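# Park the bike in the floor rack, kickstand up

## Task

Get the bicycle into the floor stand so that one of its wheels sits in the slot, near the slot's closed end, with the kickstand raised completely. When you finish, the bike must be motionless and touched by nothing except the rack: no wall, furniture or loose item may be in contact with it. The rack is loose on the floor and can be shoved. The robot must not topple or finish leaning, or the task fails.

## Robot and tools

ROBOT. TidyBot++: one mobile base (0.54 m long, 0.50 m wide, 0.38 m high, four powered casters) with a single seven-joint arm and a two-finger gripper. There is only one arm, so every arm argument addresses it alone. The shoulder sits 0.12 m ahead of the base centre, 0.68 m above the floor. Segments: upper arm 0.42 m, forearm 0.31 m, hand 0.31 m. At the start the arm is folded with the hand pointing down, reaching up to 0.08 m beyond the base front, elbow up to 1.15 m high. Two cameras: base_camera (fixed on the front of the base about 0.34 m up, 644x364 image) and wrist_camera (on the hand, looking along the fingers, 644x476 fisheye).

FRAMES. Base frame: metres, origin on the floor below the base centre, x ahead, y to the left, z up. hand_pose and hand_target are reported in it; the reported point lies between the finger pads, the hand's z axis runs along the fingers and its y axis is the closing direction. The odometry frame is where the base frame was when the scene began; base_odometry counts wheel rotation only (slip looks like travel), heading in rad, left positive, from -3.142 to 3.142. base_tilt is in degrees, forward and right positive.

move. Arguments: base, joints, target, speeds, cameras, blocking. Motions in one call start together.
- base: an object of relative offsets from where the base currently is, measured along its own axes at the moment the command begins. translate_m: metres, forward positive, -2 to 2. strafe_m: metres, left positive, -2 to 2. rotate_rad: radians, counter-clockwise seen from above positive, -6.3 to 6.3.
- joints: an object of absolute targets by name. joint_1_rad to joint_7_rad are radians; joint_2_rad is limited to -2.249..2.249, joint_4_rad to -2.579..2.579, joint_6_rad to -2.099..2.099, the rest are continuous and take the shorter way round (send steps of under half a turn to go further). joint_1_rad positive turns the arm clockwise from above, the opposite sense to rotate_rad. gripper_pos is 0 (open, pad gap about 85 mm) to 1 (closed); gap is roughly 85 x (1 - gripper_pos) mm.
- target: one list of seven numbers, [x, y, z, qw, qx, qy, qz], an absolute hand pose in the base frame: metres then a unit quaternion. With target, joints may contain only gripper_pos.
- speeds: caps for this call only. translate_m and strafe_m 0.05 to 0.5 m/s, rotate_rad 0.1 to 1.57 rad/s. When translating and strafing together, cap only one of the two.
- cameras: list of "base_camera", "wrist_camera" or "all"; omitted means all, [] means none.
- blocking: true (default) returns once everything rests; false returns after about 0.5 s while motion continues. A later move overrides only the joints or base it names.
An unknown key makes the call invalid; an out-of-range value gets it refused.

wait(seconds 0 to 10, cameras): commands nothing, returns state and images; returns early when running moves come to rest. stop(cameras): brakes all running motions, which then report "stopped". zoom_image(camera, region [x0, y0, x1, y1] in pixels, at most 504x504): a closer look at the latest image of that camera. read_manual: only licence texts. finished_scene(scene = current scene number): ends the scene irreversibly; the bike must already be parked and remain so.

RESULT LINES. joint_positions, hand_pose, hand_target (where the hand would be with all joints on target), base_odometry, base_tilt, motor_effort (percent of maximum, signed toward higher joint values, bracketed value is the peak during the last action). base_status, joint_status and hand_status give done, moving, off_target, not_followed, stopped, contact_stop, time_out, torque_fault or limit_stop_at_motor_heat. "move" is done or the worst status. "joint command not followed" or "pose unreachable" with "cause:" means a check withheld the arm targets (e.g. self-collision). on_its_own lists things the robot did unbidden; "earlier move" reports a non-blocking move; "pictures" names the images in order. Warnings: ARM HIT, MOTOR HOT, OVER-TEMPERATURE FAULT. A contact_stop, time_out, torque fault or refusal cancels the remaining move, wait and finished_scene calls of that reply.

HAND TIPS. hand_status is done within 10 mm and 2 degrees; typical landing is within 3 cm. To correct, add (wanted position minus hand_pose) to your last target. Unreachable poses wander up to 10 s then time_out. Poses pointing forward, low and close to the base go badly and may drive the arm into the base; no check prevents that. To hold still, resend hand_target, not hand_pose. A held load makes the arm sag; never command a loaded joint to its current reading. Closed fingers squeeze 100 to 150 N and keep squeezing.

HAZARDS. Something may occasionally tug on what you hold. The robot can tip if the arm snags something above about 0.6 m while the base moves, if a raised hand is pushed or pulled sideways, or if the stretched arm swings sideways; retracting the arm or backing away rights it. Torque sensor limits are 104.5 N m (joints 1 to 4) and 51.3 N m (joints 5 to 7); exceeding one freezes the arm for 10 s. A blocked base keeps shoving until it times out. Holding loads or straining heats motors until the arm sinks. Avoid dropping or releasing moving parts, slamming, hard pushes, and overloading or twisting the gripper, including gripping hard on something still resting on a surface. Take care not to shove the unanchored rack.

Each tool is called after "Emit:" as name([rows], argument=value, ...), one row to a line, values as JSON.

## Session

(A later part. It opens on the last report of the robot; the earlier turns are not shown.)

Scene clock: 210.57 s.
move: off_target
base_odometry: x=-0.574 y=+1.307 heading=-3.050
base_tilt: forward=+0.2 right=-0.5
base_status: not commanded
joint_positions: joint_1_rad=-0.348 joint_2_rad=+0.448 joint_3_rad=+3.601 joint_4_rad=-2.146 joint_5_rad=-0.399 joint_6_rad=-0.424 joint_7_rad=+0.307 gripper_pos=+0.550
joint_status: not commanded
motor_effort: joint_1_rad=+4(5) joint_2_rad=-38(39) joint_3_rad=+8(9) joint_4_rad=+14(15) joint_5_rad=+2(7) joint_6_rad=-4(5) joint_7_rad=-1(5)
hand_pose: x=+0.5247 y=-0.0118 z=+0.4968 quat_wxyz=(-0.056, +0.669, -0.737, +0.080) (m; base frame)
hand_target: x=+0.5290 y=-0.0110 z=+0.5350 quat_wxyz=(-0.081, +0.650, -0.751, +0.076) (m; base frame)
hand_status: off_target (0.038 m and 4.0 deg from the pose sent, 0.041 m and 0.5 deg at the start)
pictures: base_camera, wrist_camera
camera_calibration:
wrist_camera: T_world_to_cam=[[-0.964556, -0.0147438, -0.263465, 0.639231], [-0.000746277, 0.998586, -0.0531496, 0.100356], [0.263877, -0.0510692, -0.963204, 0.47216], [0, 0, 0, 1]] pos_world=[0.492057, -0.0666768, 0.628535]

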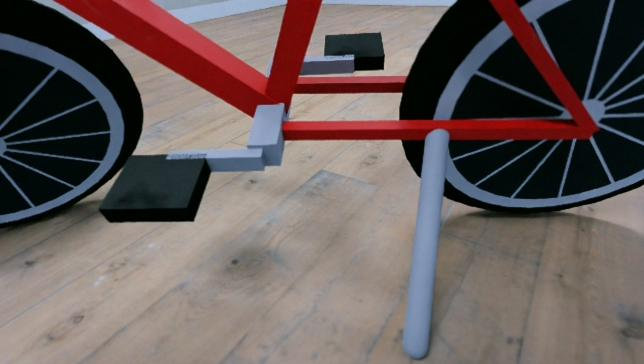

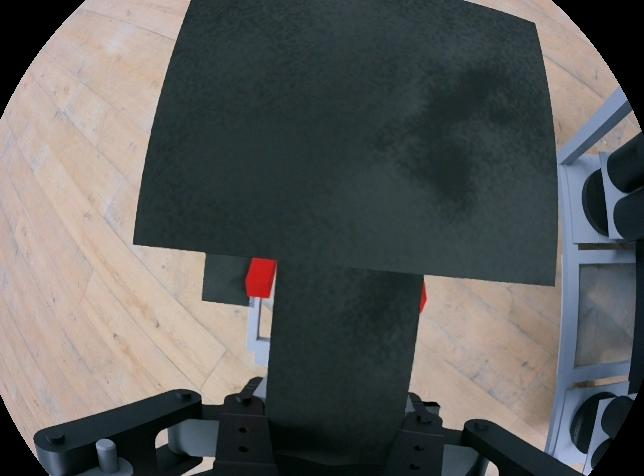

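Emit:
move(target=[0.529, -0.011, 0.585, -0.081, 0.634, -0.764, 0.084])

Scene clock: 212.37 s.
move: off_target
base_odometry: x=-0.574 y=+1.307 heading=-3.050
base_tilt: forward=+0.3 right=-0.5
base_status: not commanded
joint_positions: joint_1_rad=-0.339 joint_2_rad=+0.433 joint_3_rad=+3.530 joint_4_rad=-2.100 joint_5_rad=-0.186 joint_6_rad=-0.506 joint_7_rad=+0.051 gripper_pos=+0.560
joint_status: not commanded
motor_effort: joint_1_rad=+3(5) joint_2_rad=-55(55) joint_3_rad=+8(10) joint_4_rad=+19(19) joint_5_rad=+3(4) joint_6_rad=-11(12) joint_7_rad=+0(2)
hand_pose: x=+0.5185 y=-0.0047 z=+0.5048 quat_wxyz=(-0.027, +0.665, -0.743, +0.072) (m; base frame)
hand_target: x=+0.5290 y=-0.0110 z=+0.5850 quat_wxyz=(-0.081, +0.634, -0.764, +0.084) (m; base frame)
hand_status: off_target (0.081 m and 7.6 deg from the pose sent, 0.088 m and 5.8 deg at the start)
pictures: base_camera, wrist_camera
camera_calibration:
wrist_camera: T_world_to_cam=[[-0.97714, -0.00339196, -0.212571, 0.616273], [0.0137592, 0.996768, -0.0791529, 0.0993247], [0.212153, -0.0802682, -0.973934, 0.514008], [0, 0, 0, 1]] pos_world=[0.49177, -0.0556548, 0.639474]

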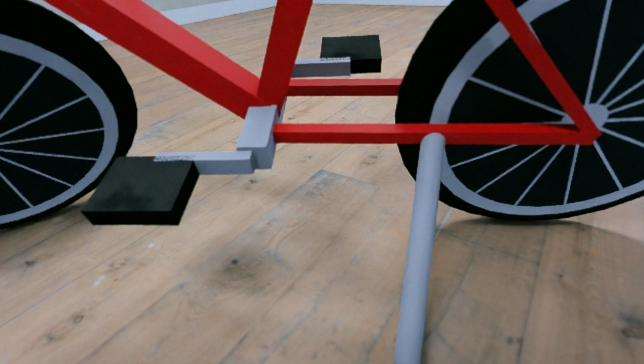

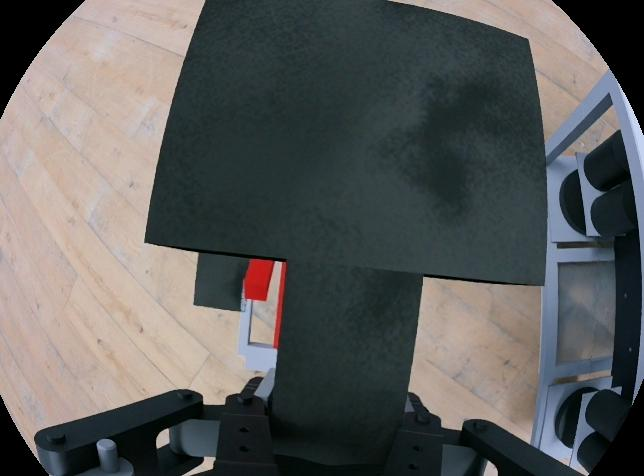

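Emit:
move(target=[0.565, -0.011, 0.545, -0.0439, 0.7181, -0.6933, 0.0423], base={"translate_m": 0.03}, speeds={"translate_m": 0.08})

Scene clock: 216.47 s.
move: off_target
base_odometry: x=-0.604 y=+1.304 heading=-3.050
base_tilt: forward=+0.2 right=-0.6
base_status: done
joint_positions: joint_1_rad=-0.238 joint_2_rad=+0.483 joint_3_rad=+3.531 joint_4_rad=-1.943 joint_5_rad=-0.264 joint_6_rad=-0.682 joint_7_rad=+0.194 gripper_pos=+0.571
joint_status: not commanded
motor_effort: joint_1_rad=-2(5) joint_2_rad=-35(54) joint_3_rad=+1(9) joint_4_rad=+19(21) joint_5_rad=+7(7) joint_6_rad=-1(10) joint_7_rad=+9(9)
hand_pose: x=+0.5455 y=-0.0229 z=+0.5149 quat_wxyz=(-0.023, +0.667, -0.744, +0.034) (m; base frame)
hand_target: x=+0.5650 y=-0.0110 z=+0.5450 quat_wxyz=(-0.044, +0.718, -0.693, +0.042) (m; base frame)
hand_status: off_target (0.038 m and 8.7 deg from the pose sent, 0.062 m and 9.2 deg at the start)
pictures: base_camera, wrist_camera
camera_calibration:
wrist_camera: T_world_to_cam=[[-0.987866, 0.00257357, -0.155285, 0.621313], [0.0072355, 0.99954, -0.0294641, 0.0958888], [0.155137, -0.0302302, -0.98743, 0.555811], [0, 0, 0, 1]] pos_world=[0.526854, -0.0806413, 0.64813]

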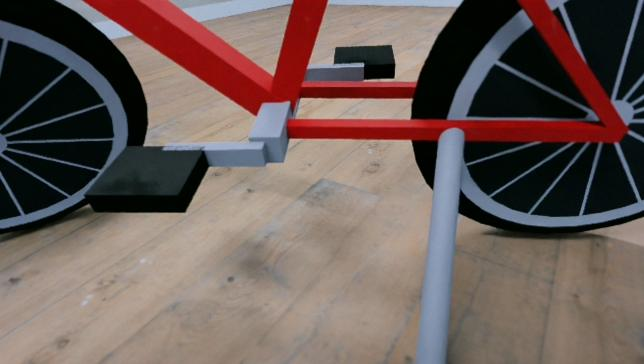

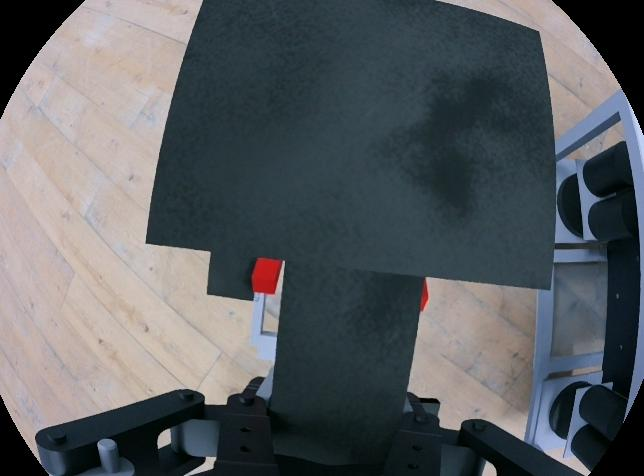

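Emit:
move(target=[0.60, -0.011, 0.55, 0.01, 0.7194, -0.6946, -0.01], base={"translate_m": 0.05}, speeds={"translate_m": 0.08})

Scene clock: 218.33 s.
move: off_target
base_odometry: x=-0.654 y=+1.300 heading=-3.050
base_tilt: forward=+0.2 right=-0.5
base_status: done
joint_positions: joint_1_rad=-0.211 joint_2_rad=+0.625 joint_3_rad=+3.527 joint_4_rad=-1.646 joint_5_rad=-0.259 joint_6_rad=-0.993 joint_7_rad=+0.199 gripper_pos=+0.572
joint_status: not commanded
motor_effort: joint_1_rad=-1(5) joint_2_rad=-40(41) joint_3_rad=+4(4) joint_4_rad=+20(23) joint_5_rad=+1(7) joint_6_rad=+3(5) joint_7_rad=+2(10)
hand_pose: x=+0.5833 y=-0.0151 z=+0.5203 quat_wxyz=(+0.025, +0.683, -0.730, -0.025) (m; base frame)
hand_target: x=+0.6000 y=-0.0110 z=+0.5500 quat_wxyz=(+0.010, +0.719, -0.695, -0.010) (m; base frame)
hand_status: off_target (0.034 m and 6.3 deg from the pose sent, 0.066 m and 10.4 deg at the start)
pictures: base_camera, wrist_camera
camera_calibration:
wrist_camera: T_world_to_cam=[[-0.999298, -0.0368343, -0.00677931, 0.588265], [-0.0368051, 0.999313, -0.00438755, 0.100697], [0.00693626, -0.00413496, -0.999967, 0.648939], [0, 0, 0, 1]] pos_world=[0.587057, -0.0762759, 0.653348]

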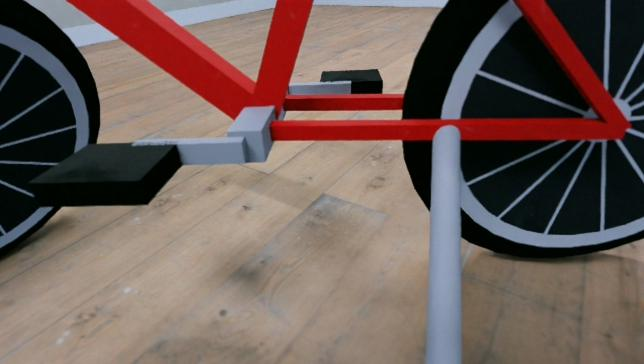

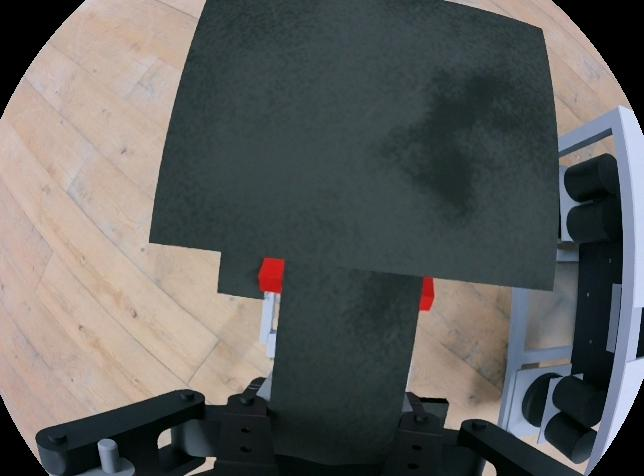

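Emit:
move(base={"strafe_m": -0.10, "translate_m": -0.002}, speeds={"strafe_m": 0.1})

Scene clock: 232.57 s.
move: done
base_odometry: x=-0.661 y=+1.400 heading=-3.050
base_tilt: forward=+0.2 right=-0.5
base_status: done
joint_positions: joint_1_rad=-0.214 joint_2_rad=+0.630 joint_3_rad=+3.492 joint_4_rad=-1.629 joint_5_rad=-0.322 joint_6_rad=-1.003 joint_7_rad=+0.196 gripper_pos=+0.572
joint_status: not commanded
motor_effort: joint_1_rad=+3(7) joint_2_rad=-41(44) joint_3_rad=+7(10) joint_4_rad=+19(21) joint_5_rad=+19(21) joint_6_rad=+1(4) joint_7_rad=+18(19)
hand_pose: x=+0.5912 y=+0.0191 z=+0.5206 quat_wxyz=(-0.002, +0.681, -0.731, -0.046) (m; base frame)
hand_target: x=+0.6000 y=-0.0110 z=+0.5500 quat_wxyz=(+0.010, +0.719, -0.695, -0.010) (m; base frame)
hand_status: not commanded
pictures: base_camera, wrist_camera
camera_calibration:
wrist_camera: T_world_to_cam=[[-0.999343, -0.0307148, -0.019215, 0.603766], [-0.0318774, 0.997476, 0.0634492, 0.0285362], [0.0172177, 0.0640201, -0.9978, 0.640839], [0, 0, 0, 1]] pos_world=[0.593246, -0.0509461, 0.64922]

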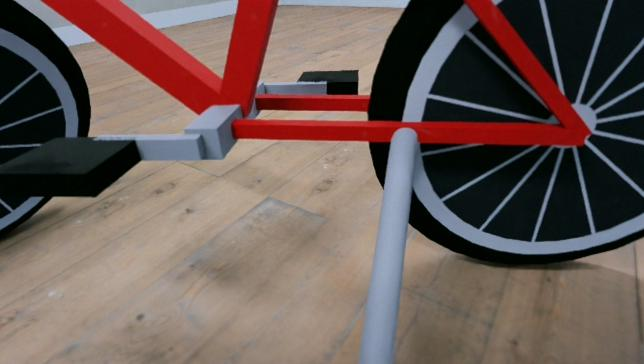

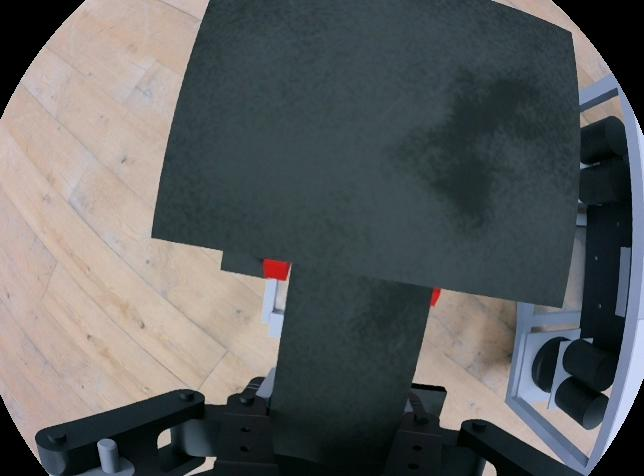

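Emit:
move(target=[0.575, 0.0, 0.60, 0.0, 0.7194, -0.6946, 0.0], base={"translate_m": 0.04}, speeds={"translate_m": 0.1})

Scene clock: 236.97 s.
move: off_target
base_odometry: x=-0.701 y=+1.396 heading=-3.050
base_tilt: forward=+0.2 right=-0.5
base_status: done
joint_positions: joint_1_rad=-0.228 joint_2_rad=+0.612 joint_3_rad=+3.482 joint_4_rad=-1.668 joint_5_rad=-0.296 joint_6_rad=-1.019 joint_7_rad=+0.186 gripper_pos=+0.572
joint_status: not commanded
motor_effort: joint_1_rad=+3(3) joint_2_rad=-55(56) joint_3_rad=+7(8) joint_4_rad=+23(24) joint_5_rad=+17(18) joint_6_rad=-6(8) joint_7_rad=+13(18)
hand_pose: x=+0.5676 y=+0.0249 z=+0.5203 quat_wxyz=(+0.015, +0.688, -0.724, -0.059) (m; base frame)
hand_target: x=+0.5750 y=+0.0000 z=+0.6000 quat_wxyz=(+0.000, +0.719, -0.695, +0.000) (m; base frame)
hand_status: off_target (0.084 m and 8.5 deg from the pose sent, 0.083 m and 8.0 deg at the start)
pictures: base_camera, wrist_camera
camera_calibration:
wrist_camera: T_world_to_cam=[[-0.998441, -0.0509607, 0.0227776, 0.558468], [-0.0495091, 0.996952, 0.0603008, 0.0336919], [-0.0257811, 0.0590791, -0.99792, 0.665107], [0, 0, 0, 1]] pos_world=[0.576412, -0.0444232, 0.648972]

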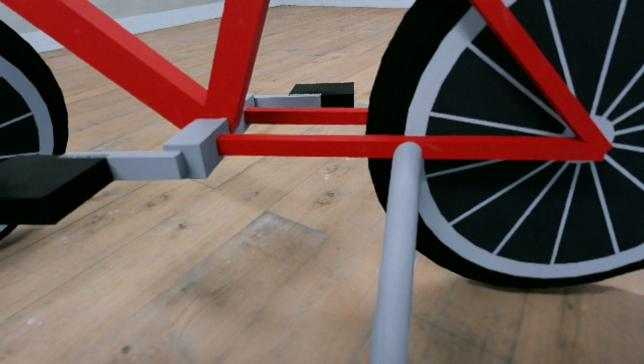

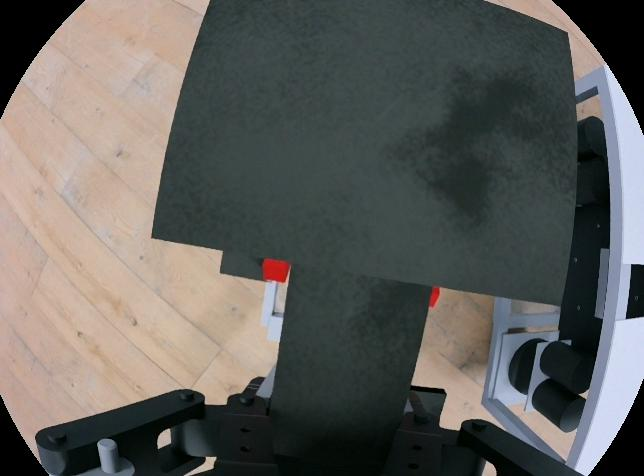

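Emit:
move(target=[0.575, 0.0, 0.66, 0.0, 0.7194, -0.6946, 0.0])

Scene clock: 238.40 s.
move: off_target
base_odometry: x=-0.701 y=+1.396 heading=-3.050
base_tilt: forward=+0.3 right=-0.5
base_status: not commanded
joint_positions: joint_1_rad=-0.223 joint_2_rad=+0.634 joint_3_rad=+3.435 joint_4_rad=-1.619 joint_5_rad=-0.221 joint_6_rad=-1.089 joint_7_rad=+0.170 gripper_pos=+0.572
joint_status: not commanded
motor_effort: joint_1_rad=+1(4) joint_2_rad=-73(76) joint_3_rad=+8(10) joint_4_rad=+29(32) joint_5_rad=+12(18) joint_6_rad=-18(19) joint_7_rad=+8(13)
hand_pose: x=+0.5609 y=+0.0283 z=+0.5214 quat_wxyz=(+0.048, +0.711, -0.698, -0.069) (m; base frame)
hand_target: x=+0.5750 y=+0.0000 z=+0.6600 quat_wxyz=(+0.000, +0.719, -0.695, +0.000) (m; base frame)
hand_status: off_target (0.142 m and 9.7 deg from the pose sent, 0.142 m and 8.5 deg at the start)
pictures: base_camera, wrist_camera
camera_calibration:
wrist_camera: T_world_to_cam=[[-0.988936, -0.121746, 0.0847549, 0.516307], [-0.118787, 0.992148, 0.0391378, 0.0799889], [-0.0888542, 0.028637, -0.995633, 0.70092], [0, 0, 0, 1]] pos_world=[0.582376, -0.036575, 0.650969]

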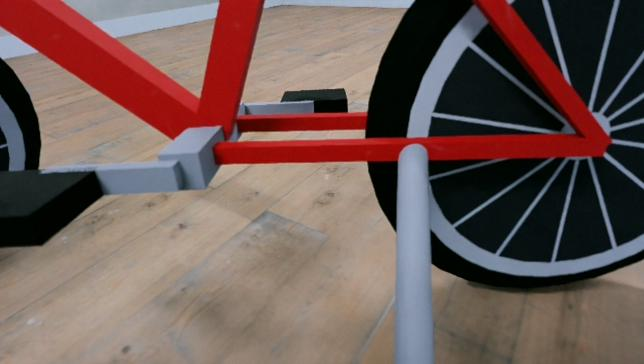

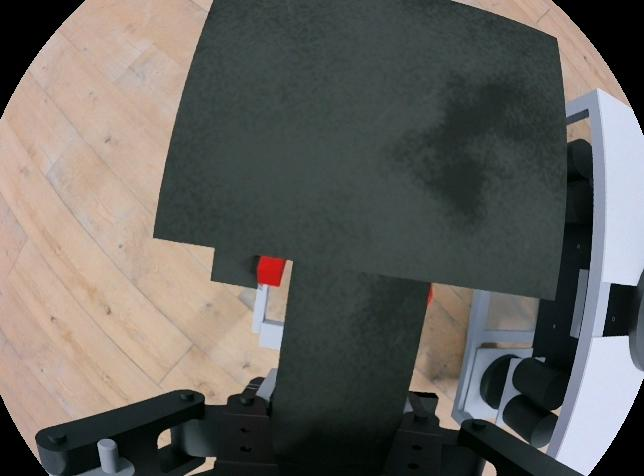

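Emit:
move(target=[0.565, 0.01, 0.54, 0.0, 0.7071, -0.7071, 0.0], cameras=["base_camera"])

Emit:
move(target=[0.525, 0.01, 0.53, -0.0431, 0.7058, -0.7058, 0.0431], base={"translate_m": -0.03}, speeds={"translate_m": 0.06}, cameras=["base_camera"])

Emit:
move(target=[0.488, 0.01, 0.51, -0.0862, 0.7018, -0.7018, 0.0862], base={"translate_m": -0.03}, speeds={"translate_m": 0.06})

Scene clock: 242.60 s.
move: off_target
base_odometry: x=-0.701 y=+1.396 heading=-3.050
base_tilt: forward=+0.2 right=-0.5
base_status: not commanded
joint_positions: joint_1_rad=-0.279 joint_2_rad=+0.567 joint_3_rad=+3.488 joint_4_rad=-1.753 joint_5_rad=-0.232 joint_6_rad=-0.972 joint_7_rad=+0.170 gripper_pos=+0.572
joint_status: not commanded
motor_effort: joint_1_rad=+2(2) joint_2_rad=-36(75) joint_3_rad=+5(8) joint_4_rad=+16(30) joint_5_rad=+8(12) joint_6_rad=-1(19) joint_7_rad=+5(8)
hand_pose: x=+0.5414 y=+0.0251 z=+0.5207 quat_wxyz=(+0.035, +0.706, -0.706, -0.042) (m; base frame)
hand_target: x=+0.5650 y=+0.0100 z=+0.5400 quat_wxyz=(+0.000, +0.707, -0.707, +0.000) (m; base frame)
hand_status: off_target (0.034 m and 6.2 deg from the pose sent, 0.026 m and 9.7 deg at the start)
pictures: base_camera

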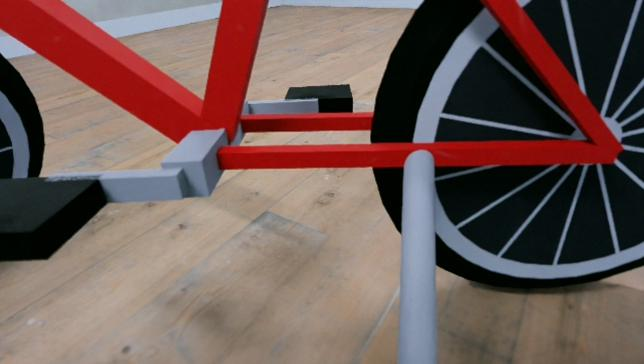

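Scene clock: 243.93 s.
move: off_target
base_odometry: x=-0.671 y=+1.399 heading=-3.050
base_tilt: forward=+0.2 right=-0.5
base_status: done
joint_positions: joint_1_rad=-0.333 joint_2_rad=+0.422 joint_3_rad=+3.530 joint_4_rad=-2.024 joint_5_rad=-0.252 joint_6_rad=-0.705 joint_7_rad=+0.174 gripper_pos=+0.572
joint_status: not commanded
motor_effort: joint_1_rad=+1(2) joint_2_rad=-24(36) joint_3_rad=+3(5) joint_4_rad=+14(16) joint_5_rad=+4(8) joint_6_rad=+1(2) joint_7_rad=+3(6)
hand_pose: x=+0.5041 y=+0.0182 z=+0.5199 quat_wxyz=(-0.014, +0.693, -0.720, +0.010) (m; base frame)
hand_target: x=+0.5250 y=+0.0100 z=+0.5300 quat_wxyz=(-0.043, +0.706, -0.706, +0.043) (m; base frame)
hand_status: off_target (0.025 m and 5.5 deg from the pose sent, 0.024 m and 13.2 deg at the start)
pictures: base_camera

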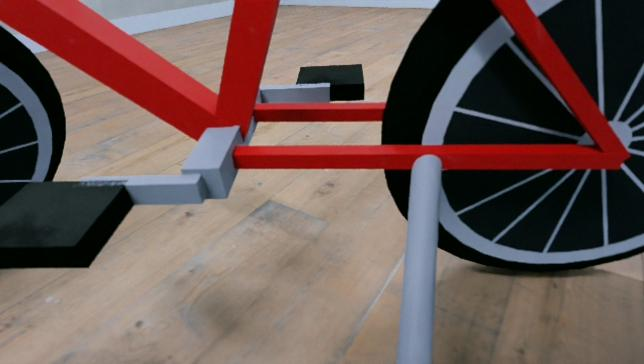

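Scene clock: 245.47 s.
move: off_target
base_odometry: x=-0.641 y=+1.402 heading=-3.050
base_tilt: forward=+0.2 right=-0.5
base_status: done
joint_positions: joint_1_rad=-0.355 joint_2_rad=+0.322 joint_3_rad=+3.581 joint_4_rad=-2.295 joint_5_rad=-0.425 joint_6_rad=-0.402 joint_7_rad=+0.343 gripper_pos=+0.572
joint_status: not commanded
motor_effort: joint_1_rad=-4(4) joint_2_rad=-15(28) joint_3_rad=-2(3) joint_4_rad=+15(16) joint_5_rad=+3(5) joint_6_rad=+4(4) joint_7_rad=+5(5)
hand_pose: x=+0.4679 y=+0.0070 z=+0.5082 quat_wxyz=(-0.073, +0.672, -0.735, +0.055) (m; base frame)
hand_target: x=+0.4880 y=+0.0100 z=+0.5100 quat_wxyz=(-0.086, +0.702, -0.702, +0.086) (m; base frame)
hand_status: off_target (0.020 m and 6.4 deg from the pose sent, 0.021 m and 12.2 deg at the start)
pictures: base_camera, wrist_camera
camera_calibration:
wrist_camera: T_world_to_cam=[[-0.966402, -0.0122554, -0.256744, 0.585137], [-0.0140978, 0.999886, 0.00533662, 0.0586753], [0.25665, 0.00877685, -0.966465, 0.503702], [0, 0, 0, 1]] pos_world=[0.43703, -0.0559184, 0.636727]

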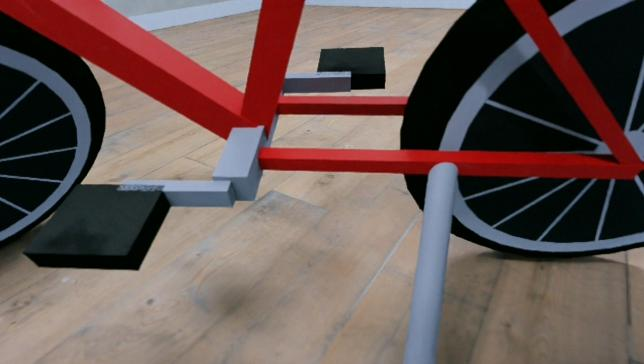

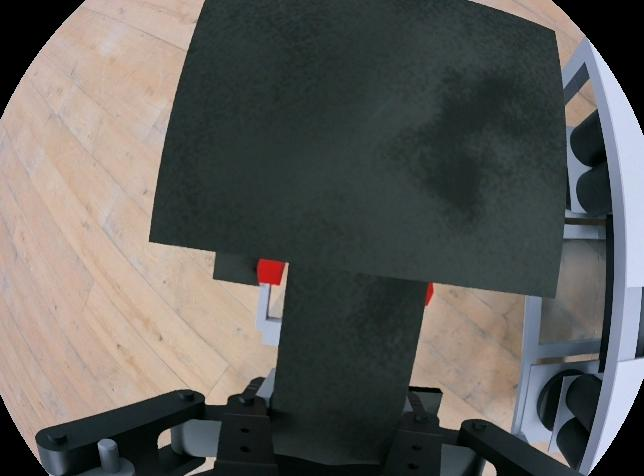

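Emit:
move(target=[0.465, 0.01, 0.497, -0.095, 0.7006, -0.7006, 0.095])

Scene clock: 247.23 s.
move: off_target
base_odometry: x=-0.641 y=+1.402 heading=-3.050
base_tilt: forward=+0.2 right=-0.5
base_status: not commanded
joint_positions: joint_1_rad=-0.326 joint_2_rad=+0.291 joint_3_rad=+3.559 joint_4_rad=-2.400 joint_5_rad=-0.583 joint_6_rad=-0.280 joint_7_rad=+0.500 gripper_pos=+0.572
joint_status: not commanded
motor_effort: joint_1_rad=-3(5) joint_2_rad=-11(15) joint_3_rad=-3(4) joint_4_rad=+13(16) joint_5_rad=+1(4) joint_6_rad=+5(6) joint_7_rad=+5(5)
hand_pose: x=+0.4526 y=+0.0038 z=+0.5032 quat_wxyz=(-0.096, +0.663, -0.739, +0.071) (m; base frame)
hand_target: x=+0.4650 y=+0.0100 z=+0.4970 quat_wxyz=(-0.095, +0.701, -0.701, +0.095) (m; base frame)
hand_status: off_target (0.015 m and 6.8 deg from the pose sent, 0.012 m and 7.3 deg at the start)
pictures: base_camera, wrist_camera
camera_calibration:
wrist_camera: T_world_to_cam=[[-0.950836, 0.00891664, -0.309566, 0.588429], [0.00497828, 0.999896, 0.0135098, 0.0489104], [0.309654, 0.0113045, -0.950782, 0.470984], [0, 0, 0, 1]] pos_world=[0.413414, -0.0594764, 0.6293]

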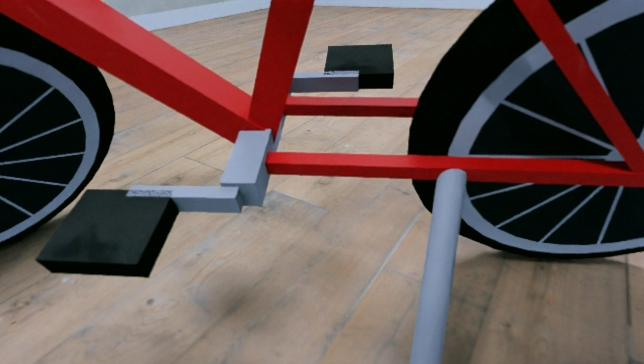

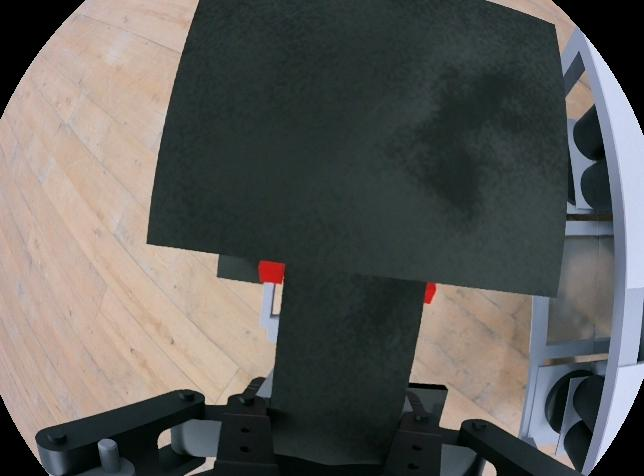

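Emit:
move(target=[0.44, 0.01, 0.485, -0.095, 0.7006, -0.7006, 0.095], cameras=["base_camera"])

Scene clock: 248.83 s.
move: off_target
base_odometry: x=-0.641 y=+1.402 heading=-3.050
base_tilt: forward=+0.2 right=-0.5
base_status: not commanded
joint_positions: joint_1_rad=-0.213 joint_2_rad=+0.276 joint_3_rad=+3.424 joint_4_rad=-2.450 joint_5_rad=-0.728 joint_6_rad=-0.178 joint_7_rad=+0.637 gripper_pos=+0.572
joint_status: not commanded
motor_effort: joint_1_rad=-3(5) joint_2_rad=-6(10) joint_3_rad=-4(4) joint_4_rad=+7(15) joint_5_rad=+4(4) joint_6_rad=+5(6) joint_7_rad=+5(5)
hand_pose: x=+0.4526 y=+0.0052 z=+0.5023 quat_wxyz=(-0.118, +0.659, -0.738, +0.086) (m; base frame)
hand_target: x=+0.4400 y=+0.0100 z=+0.4850 quat_wxyz=(-0.095, +0.701, -0.701, +0.095) (m; base frame)
hand_status: off_target (0.022 m and 7.1 deg from the pose sent, 0.023 m and 6.8 deg at the start)
pictures: base_camera

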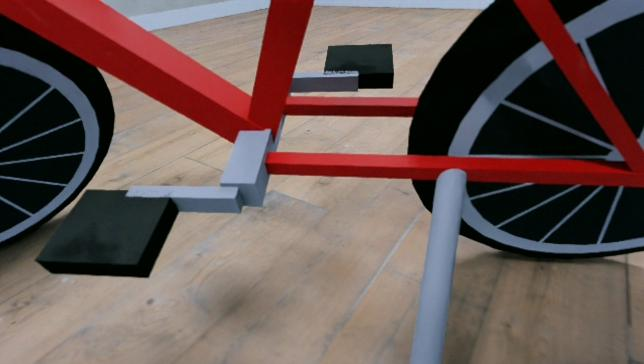

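Emit:
move(joints={"gripper_pos": 0.0}, cameras=["wrist_camera"])

Emit:
move(target=[0.42, 0.01, 0.62, -0.095, 0.7006, -0.7006, 0.095])

Scene clock: 250.33 s.
move: done
base_odometry: x=-0.641 y=+1.401 heading=-3.050
base_tilt: forward=+0.2 right=-0.5
base_status: not commanded
joint_positions: joint_1_rad=-0.223 joint_2_rad=+0.325 joint_3_rad=+3.393 joint_4_rad=-2.462 joint_5_rad=-0.730 joint_6_rad=-0.146 joint_7_rad=+0.668 gripper_pos=+0.000
joint_status: all done
motor_effort: joint_1_rad=+0(4) joint_2_rad=-18(19) joint_3_rad=+1(4) joint_4_rad=+7(9) joint_5_rad=+0(4) joint_6_rad=+1(5) joint_7_rad=+1(5)
hand_pose: x=+0.4429 y=+0.0111 z=+0.4855 quat_wxyz=(-0.097, +0.684, -0.719, +0.082) (m; base frame)
hand_target: x=+0.4400 y=+0.0100 z=+0.4850 quat_wxyz=(-0.095, +0.701, -0.701, +0.095) (m; base frame)
hand_status: not commanded
pictures: wrist_camera
camera_calibration:
wrist_camera: T_world_to_cam=[[-0.9442, -0.0508341, -0.325426, 0.579122], [-0.0514017, 0.998655, -0.00685957, 0.0768663], [0.325337, 0.0102506, -0.945543, 0.447596], [0, 0, 0, 1]] pos_world=[0.405139, -0.0519118, 0.61221]

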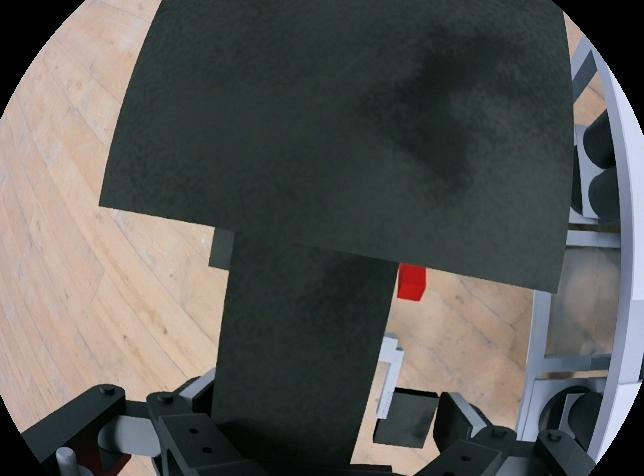

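Scene clock: 252.27 s.
move: off_target
base_odometry: x=-0.641 y=+1.401 heading=-3.050
base_tilt: forward=+0.2 right=-0.5
base_status: not commanded
joint_positions: joint_1_rad=+0.131 joint_2_rad=-0.077 joint_3_rad=+2.998 joint_4_rad=-2.289 joint_5_rad=-0.055 joint_6_rad=-0.630 joint_7_rad=+0.055 gripper_pos=+0.000
joint_status: not commanded
motor_effort: joint_1_rad=+0(1) joint_2_rad=-11(19) joint_3_rad=+0(1) joint_4_rad=+16(17) joint_5_rad=+1(2) joint_6_rad=+3(3) joint_7_rad=+1(1)
hand_pose: x=+0.4288 y=+0.0147 z=+0.6155 quat_wxyz=(-0.113, +0.709, -0.689, +0.098) (m; base frame)
hand_target: x=+0.4200 y=+0.0100 z=+0.6200 quat_wxyz=(-0.095, +0.701, -0.701, +0.095) (m; base frame)
hand_status: off_target (0.011 m and 2.7 deg from the pose sent, 0.136 m and 3.2 deg at the start)
pictures: base_camera, wrist_camera
camera_calibration:
wrist_camera: T_world_to_cam=[[-0.921194, -0.126815, -0.367858, 0.625687], [-0.127375, 0.991591, -0.0228651, 0.115964], [0.367664, 0.0257928, -0.929601, 0.546912], [0, 0, 0, 1]] pos_world=[0.39007, -0.0497491, 0.741225]

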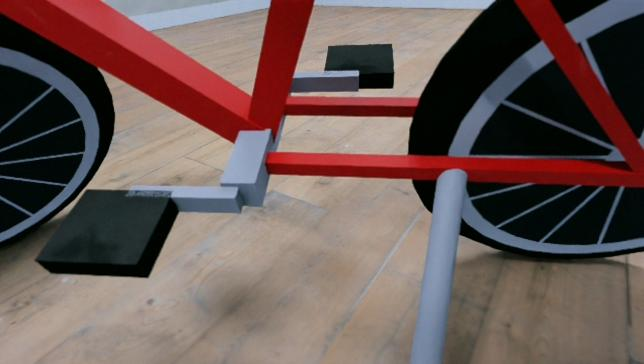

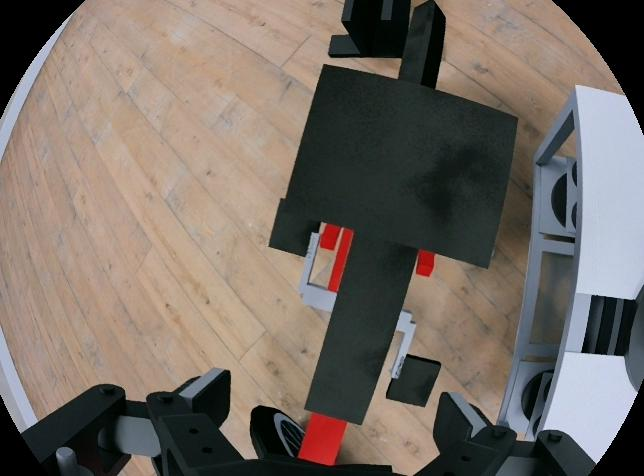

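Emit:
move(joints={"joint_1_rad": 0.0, "joint_2_rad": -0.36, "joint_3_rad": 3.18, "joint_4_rad": -2.4, "joint_5_rad": 0.0, "joint_6_rad": -0.5, "joint_7_rad": 1.57, "gripper_pos": 0.3}, cameras=[])

Emit:
move(base={"translate_m": -0.22, "strafe_m": 0.32})

Scene clock: 255.43 s.
move: done
base_odometry: x=-0.641 y=+1.401 heading=-3.050
base_tilt: forward=+0.1 right=-0.5
base_status: not commanded
joint_positions: joint_1_rad=+0.012 joint_2_rad=-0.348 joint_3_rad=+3.158 joint_4_rad=-2.374 joint_5_rad=-0.040 joint_6_rad=-0.555 joint_7_rad=+1.500 gripper_pos=+0.300
joint_status: all done
motor_effort: joint_1_rad=+0(2) joint_2_rad=-4(12) joint_3_rad=+0(1) joint_4_rad=+18(20) joint_5_rad=+1(2) joint_6_rad=+5(5) joint_7_rad=+1(2)
hand_pose: x=+0.4236 y=-0.0005 z=+0.6757 quat_wxyz=(-0.023, +0.959, -0.061, +0.276) (m; base frame)
hand_target: x=+0.4276 y=-0.0097 z=+0.6769 quat_wxyz=(-0.001, +0.955, -0.020, +0.296) (m; base frame)
hand_status: not commanded
pictures: none
No camera images: "cameras" was empty.

Scene clock: 257.33 s.
move: done
base_odometry: x=-0.393 y=+1.103 heading=-3.050
base_tilt: forward=+0.2 right=-0.5
base_status: done
joint_positions: joint_1_rad=+0.010 joint_2_rad=-0.354 joint_3_rad=+3.162 joint_4_rad=-2.378 joint_5_rad=-0.038 joint_6_rad=-0.552 joint_7_rad=+1.501 gripper_pos=+0.300
joint_status: not commanded
motor_effort: joint_1_rad=+0(2) joint_2_rad=-4(6) joint_3_rad=+0(1) joint_4_rad=+19(20) joint_5_rad=+1(2) joint_6_rad=+4(6) joint_7_rad=+1(1)
hand_pose: x=+0.4231 y=-0.0011 z=+0.6763 quat_wxyz=(-0.023, +0.958, -0.061, +0.279) (m; base frame)
hand_target: x=+0.4276 y=-0.0097 z=+0.6769 quat_wxyz=(-0.001, +0.955, -0.020, +0.296) (m; base frame)
hand_status: not commanded
pictures: base_camera, wrist_camera
camera_calibration:
wrist_camera: T_world_to_cam=[[0.0249574, -0.995863, -0.0873741, 0.0498098], [-0.838424, 0.0267489, -0.544361, 0.784694], [0.544446, 0.0868424, -0.834288, 0.466682], [0, 0, 0, 1]] pos_world=[0.40258, -0.0119137, 0.820857]

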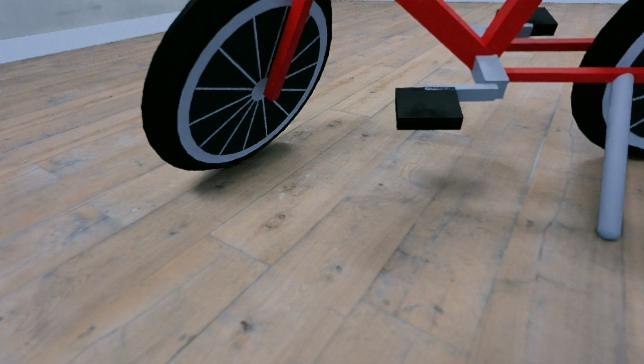

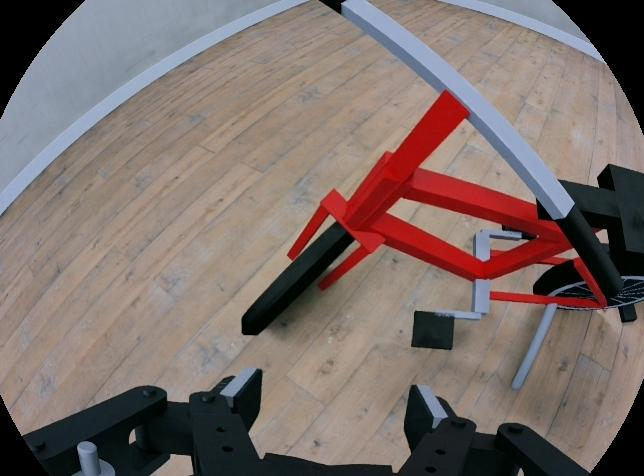

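Emit:
move(base={"translate_m": -0.1, "strafe_m": -0.6})

Scene clock: 262.07 s.
move: done
base_odometry: x=-0.348 y=+1.710 heading=-3.050
base_tilt: forward=+0.2 right=-0.5
base_status: done
joint_positions: joint_1_rad=+0.010 joint_2_rad=-0.354 joint_3_rad=+3.163 joint_4_rad=-2.378 joint_5_rad=-0.037 joint_6_rad=-0.551 joint_7_rad=+1.501 gripper_pos=+0.300
joint_status: not commanded
motor_effort: joint_1_rad=+0(1) joint_2_rad=-4(5) joint_3_rad=+0(1) joint_4_rad=+19(20) joint_5_rad=+0(2) joint_6_rad=+4(6) joint_7_rad=+1(1)
hand_pose: x=+0.4232 y=-0.0014 z=+0.6764 quat_wxyz=(-0.023, +0.958, -0.061, +0.279) (m; base frame)
hand_target: x=+0.4276 y=-0.0097 z=+0.6769 quat_wxyz=(-0.001, +0.955, -0.020, +0.296) (m; base frame)
hand_status: not commanded
pictures: base_camera, wrist_camera
camera_calibration:
wrist_camera: T_world_to_cam=[[0.0247095, -0.995901, -0.087004, 0.0493488], [-0.838092, 0.0268069, -0.54487, 0.785091], [0.544969, 0.0863808, -0.833995, 0.4663], [0, 0, 0, 1]] pos_world=[0.40264, -0.0121787, 0.820957]

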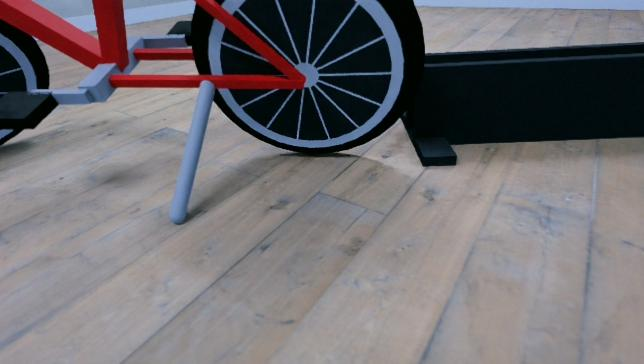

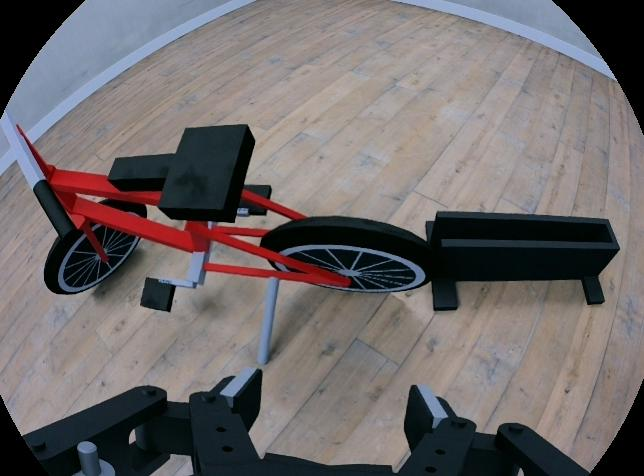

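Emit:
move(base={"translate_m": 0.15, "strafe_m": 0.53}, cameras=[])

Emit:
move(target=[0.46, -0.03, 0.82, 0.0, 0.9107, 0.4131, 0.0], joints={"gripper_pos": 0.0})

Scene clock: 270.03 s.
move: done
base_odometry: x=-0.449 y=+1.168 heading=-3.050
base_tilt: forward=+0.2 right=-0.5
base_status: done
joint_positions: joint_1_rad=+0.009 joint_2_rad=-0.355 joint_3_rad=+3.165 joint_4_rad=-2.378 joint_5_rad=-0.037 joint_6_rad=-0.551 joint_7_rad=+1.501 gripper_pos=+0.300
joint_status: not commanded
motor_effort: joint_1_rad=+0(2) joint_2_rad=-4(5) joint_3_rad=+0(1) joint_4_rad=+19(20) joint_5_rad=+0(1) joint_6_rad=+5(6) joint_7_rad=+1(1)
hand_pose: x=+0.4233 y=-0.0019 z=+0.6767 quat_wxyz=(-0.023, +0.958, -0.061, +0.280) (m; base frame)
hand_target: x=+0.4276 y=-0.0097 z=+0.6769 quat_wxyz=(-0.001, +0.955, -0.020, +0.296) (m; base frame)
hand_status: not commanded
pictures: none
No camera images: "cameras" was empty.

Scene clock: 272.67 s.
move: off_target
base_odometry: x=-0.449 y=+1.168 heading=-3.050
base_tilt: forward=+0.2 right=-0.5
base_status: not commanded
joint_positions: joint_1_rad=+0.055 joint_2_rad=+0.057 joint_3_rad=+3.165 joint_4_rad=-1.423 joint_5_rad=-0.037 joint_6_rad=-1.606 joint_7_rad=+2.446 gripper_pos=+0.000
joint_status: all done
motor_effort: joint_1_rad=+0(2) joint_2_rad=-18(19) joint_3_rad=+0(1) joint_4_rad=+18(21) joint_5_rad=+0(2) joint_6_rad=+0(6) joint_7_rad=+1(1)
hand_pose: x=+0.4734 y=-0.0149 z=+0.8199 quat_wxyz=(-0.003, +0.921, +0.389, +0.033) (m; base frame)
hand_target: x=+0.4600 y=-0.0300 z=+0.8200 quat_wxyz=(+0.000, +0.911, +0.413, +0.000) (m; base frame)
hand_status: off_target (0.020 m and 4.8 deg from the pose sent, 0.151 m and 64.2 deg at the start)
pictures: base_camera, wrist_camera
camera_calibration:
wrist_camera: T_world_to_cam=[[0.78675, -0.615244, -0.0499936, -0.338217], [-0.61726, -0.783659, -0.069773, 0.399555], [0.00374948, 0.085753, -0.996309, 0.949088], [0, 0, 0, 1]] pos_world=[0.509164, 0.023642, 0.956554]

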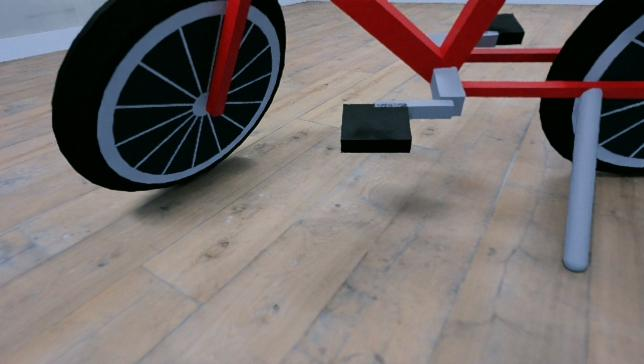

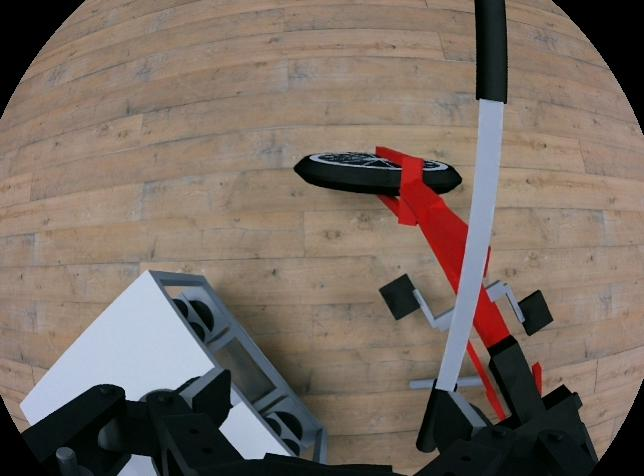

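Emit:
move(base={"translate_m": 0.07}, target=[0.508, -0.082, 0.72, 0.0, 0.9205, 0.3907, 0.0])

Scene clock: 277.87 s.
move: off_target
base_odometry: x=-0.519 y=+1.161 heading=-3.050
base_tilt: forward=+0.2 right=-0.5
base_status: done
joint_positions: joint_1_rad=+0.212 joint_2_rad=+0.222 joint_3_rad=+3.151 joint_4_rad=-1.536 joint_5_rad=-0.034 joint_6_rad=-1.421 joint_7_rad=+2.512 gripper_pos=+0.000
joint_status: not commanded
motor_effort: joint_1_rad=+1(2) joint_2_rad=-24(30) joint_3_rad=-1(1) joint_4_rad=+18(19) joint_5_rad=+0(1) joint_6_rad=+0(2) joint_7_rad=+1(1)
hand_pose: x=+0.5021 y=-0.0742 z=+0.7228 quat_wxyz=(-0.023, +0.937, +0.350, -0.007) (m; base frame)
hand_target: x=+0.5080 y=-0.0820 z=+0.7200 quat_wxyz=(+0.000, +0.921, +0.391, +0.000) (m; base frame)
hand_status: off_target (0.010 m and 5.8 deg from the pose sent, 0.125 m and 3.8 deg at the start)
pictures: base_camera, wrist_camera
camera_calibration:
wrist_camera: T_world_to_cam=[[0.724931, -0.677498, -0.124387, -0.321977], [-0.684292, -0.729, -0.017433, 0.363885], [-0.0788669, 0.0977544, -0.992081, 0.896639], [0, 0, 0, 1]] pos_world=[0.55313, -0.040517, 0.855832]

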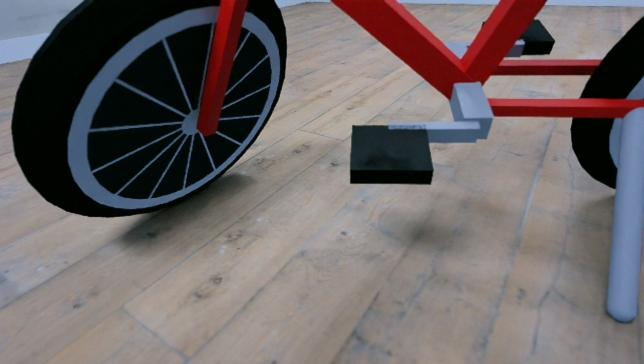

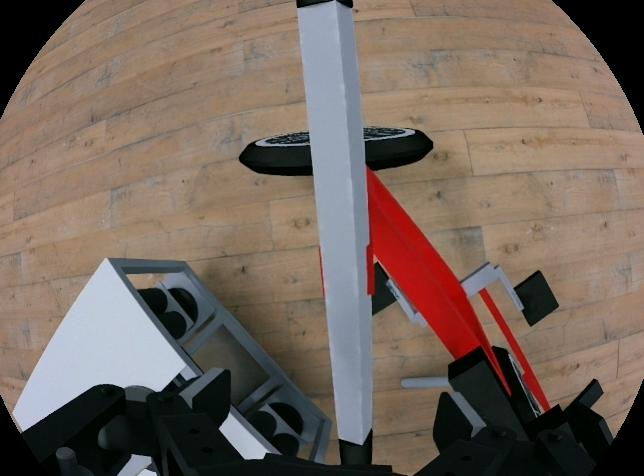

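Emit:
move(target=[0.513, -0.080, 0.618, 0.0, 0.9135, 0.4067, 0.0])

Scene clock: 281.13 s.
move: off_target
base_odometry: x=-0.519 y=+1.161 heading=-3.050
base_tilt: forward=+0.2 right=-0.5
base_status: not commanded
joint_positions: joint_1_rad=+0.260 joint_2_rad=+0.312 joint_3_rad=+3.075 joint_4_rad=-1.749 joint_5_rad=-0.009 joint_6_rad=-1.120 joint_7_rad=+2.513 gripper_pos=+0.000
joint_status: not commanded
motor_effort: joint_1_rad=+0(1) joint_2_rad=-24(26) joint_3_rad=+0(1) joint_4_rad=+15(17) joint_5_rad=+0(1) joint_6_rad=+0(1) joint_7_rad=+1(1)
hand_pose: x=+0.5058 y=-0.0717 z=+0.6235 quat_wxyz=(-0.023, +0.932, +0.363, -0.009) (m; base frame)
hand_target: x=+0.5130 y=-0.0800 z=+0.6180 quat_wxyz=(+0.000, +0.914, +0.407, +0.000) (m; base frame)
hand_status: off_target (0.012 m and 6.1 deg from the pose sent, 0.105 m and 7.6 deg at the start)
pictures: base_camera, wrist_camera
camera_calibration:
wrist_camera: T_world_to_cam=[[0.743324, -0.657157, -0.124956, -0.342802], [-0.663633, -0.747921, -0.0143491, 0.352836], [-0.0840277, 0.0935911, -0.992058, 0.800523], [0, 0, 0, 1]] pos_world=[0.556233, -0.0363027, 0.756394]

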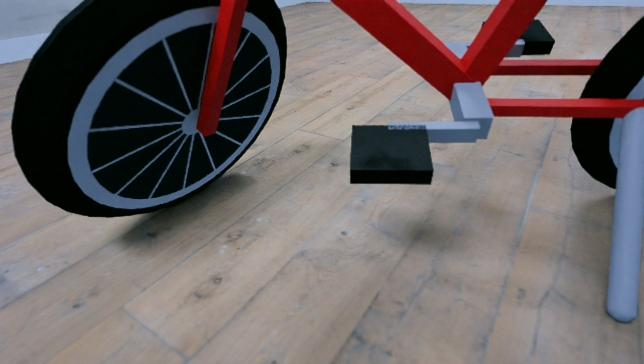

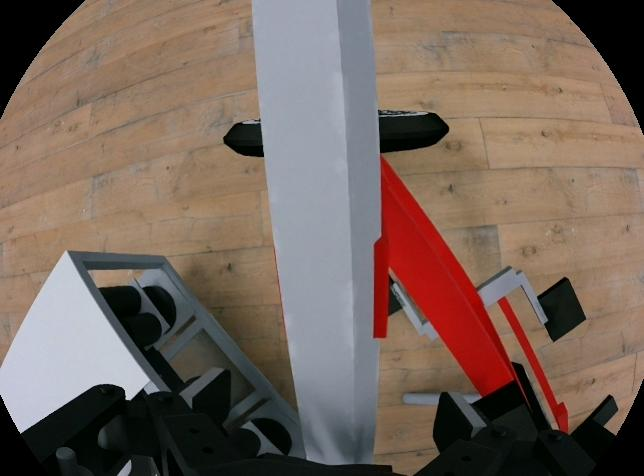

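Emit:
move(target=[0.513, -0.080, 0.618, 0.0945, 0.9085, 0.4045, 0.0425])

Scene clock: 285.20 s.
move: off_target
base_odometry: x=-0.519 y=+1.161 heading=-3.050
base_tilt: forward=+0.2 right=-0.5
base_status: not commanded
joint_positions: joint_1_rad=+0.156 joint_2_rad=+0.219 joint_3_rad=+3.077 joint_4_rad=-1.919 joint_5_rad=+0.135 joint_6_rad=-0.891 joint_7_rad=+2.467 gripper_pos=+0.000
joint_status: not commanded
motor_effort: joint_1_rad=+1(2) joint_2_rad=-20(25) joint_3_rad=-1(1) joint_4_rad=+16(17) joint_5_rad=+1(2) joint_6_rad=+1(2) joint_7_rad=+1(1)
hand_pose: x=+0.5065 y=-0.0663 z=+0.6159 quat_wxyz=(+0.069, +0.902, +0.426, +0.027) (m; base frame)
hand_target: x=+0.5130 y=-0.0800 z=+0.6180 quat_wxyz=(+0.095, +0.909, +0.405, +0.043) (m; base frame)
hand_status: off_target (0.015 m and 4.3 deg from the pose sent, 0.012 m and 15.7 deg at the start)
pictures: base_camera, wrist_camera
camera_calibration:
wrist_camera: T_world_to_cam=[[0.831578, -0.551115, 0.0689303, -0.497764], [-0.553235, -0.832888, 0.0151098, 0.277466], [0.049084, -0.0506997, -0.997507, 0.718864], [0, 0, 0, 1]] pos_world=[0.532149, -0.00678064, 0.74719]

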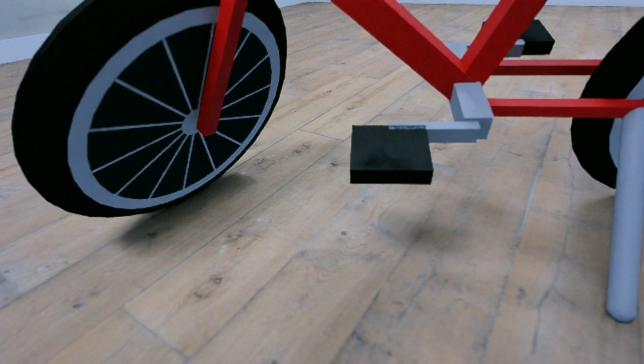

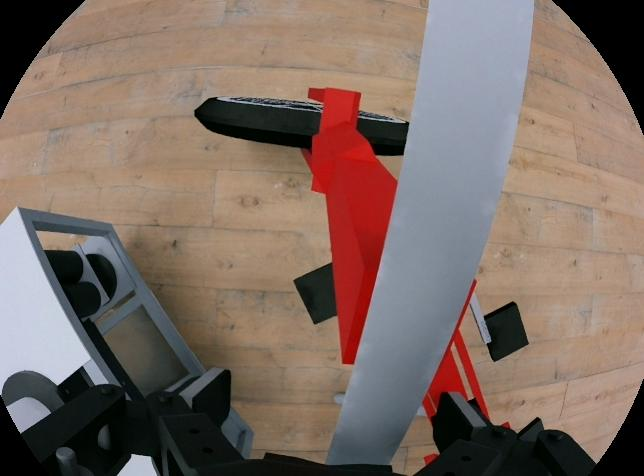

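Emit:
move(target=[0.528, -0.092, 0.616, 0.103, 0.9385, 0.327, 0.033])

Scene clock: 287.00 s.
move: off_target
base_odometry: x=-0.519 y=+1.161 heading=-3.050
base_tilt: forward=+0.2 right=-0.5
base_status: not commanded
joint_positions: joint_1_rad=+0.132 joint_2_rad=+0.249 joint_3_rad=+3.104 joint_4_rad=-1.890 joint_5_rad=+0.175 joint_6_rad=-0.889 joint_7_rad=+2.283 gripper_pos=+0.000
joint_status: not commanded
motor_effort: joint_1_rad=+0(1) joint_2_rad=-22(23) joint_3_rad=+0(1) joint_4_rad=+15(17) joint_5_rad=+1(2) joint_6_rad=+1(2) joint_7_rad=+1(1)
hand_pose: x=+0.5186 y=-0.0785 z=+0.6140 quat_wxyz=(+0.083, +0.932, +0.351, +0.026) (m; base frame)
hand_target: x=+0.5280 y=-0.0920 z=+0.6160 quat_wxyz=(+0.103, +0.939, +0.327, +0.033) (m; base frame)
hand_status: off_target (0.017 m and 3.7 deg from the pose sent, 0.034 m and 12.7 deg at the start)
pictures: base_camera, wrist_camera
camera_calibration:
wrist_camera: T_world_to_cam=[[0.730344, -0.676405, 0.0952585, -0.487956], [-0.68066, -0.732373, 0.0182081, 0.346095], [0.0574488, -0.0781368, -0.995286, 0.707874], [0, 0, 0, 1]] pos_world=[0.551282, -0.0212746, 0.744717]

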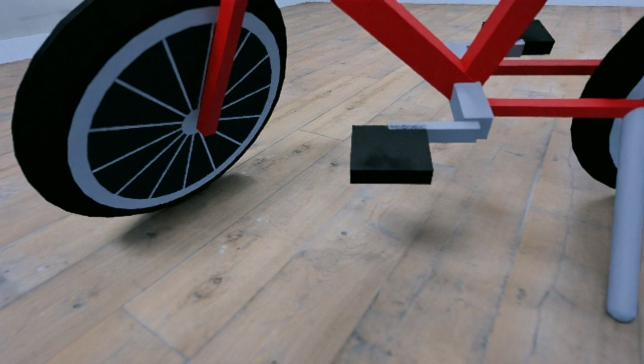

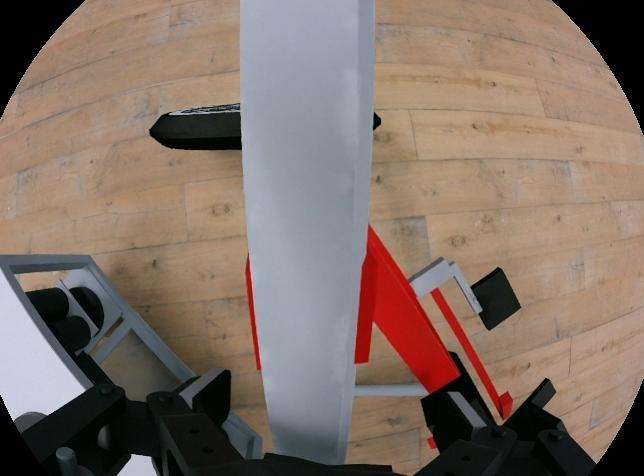

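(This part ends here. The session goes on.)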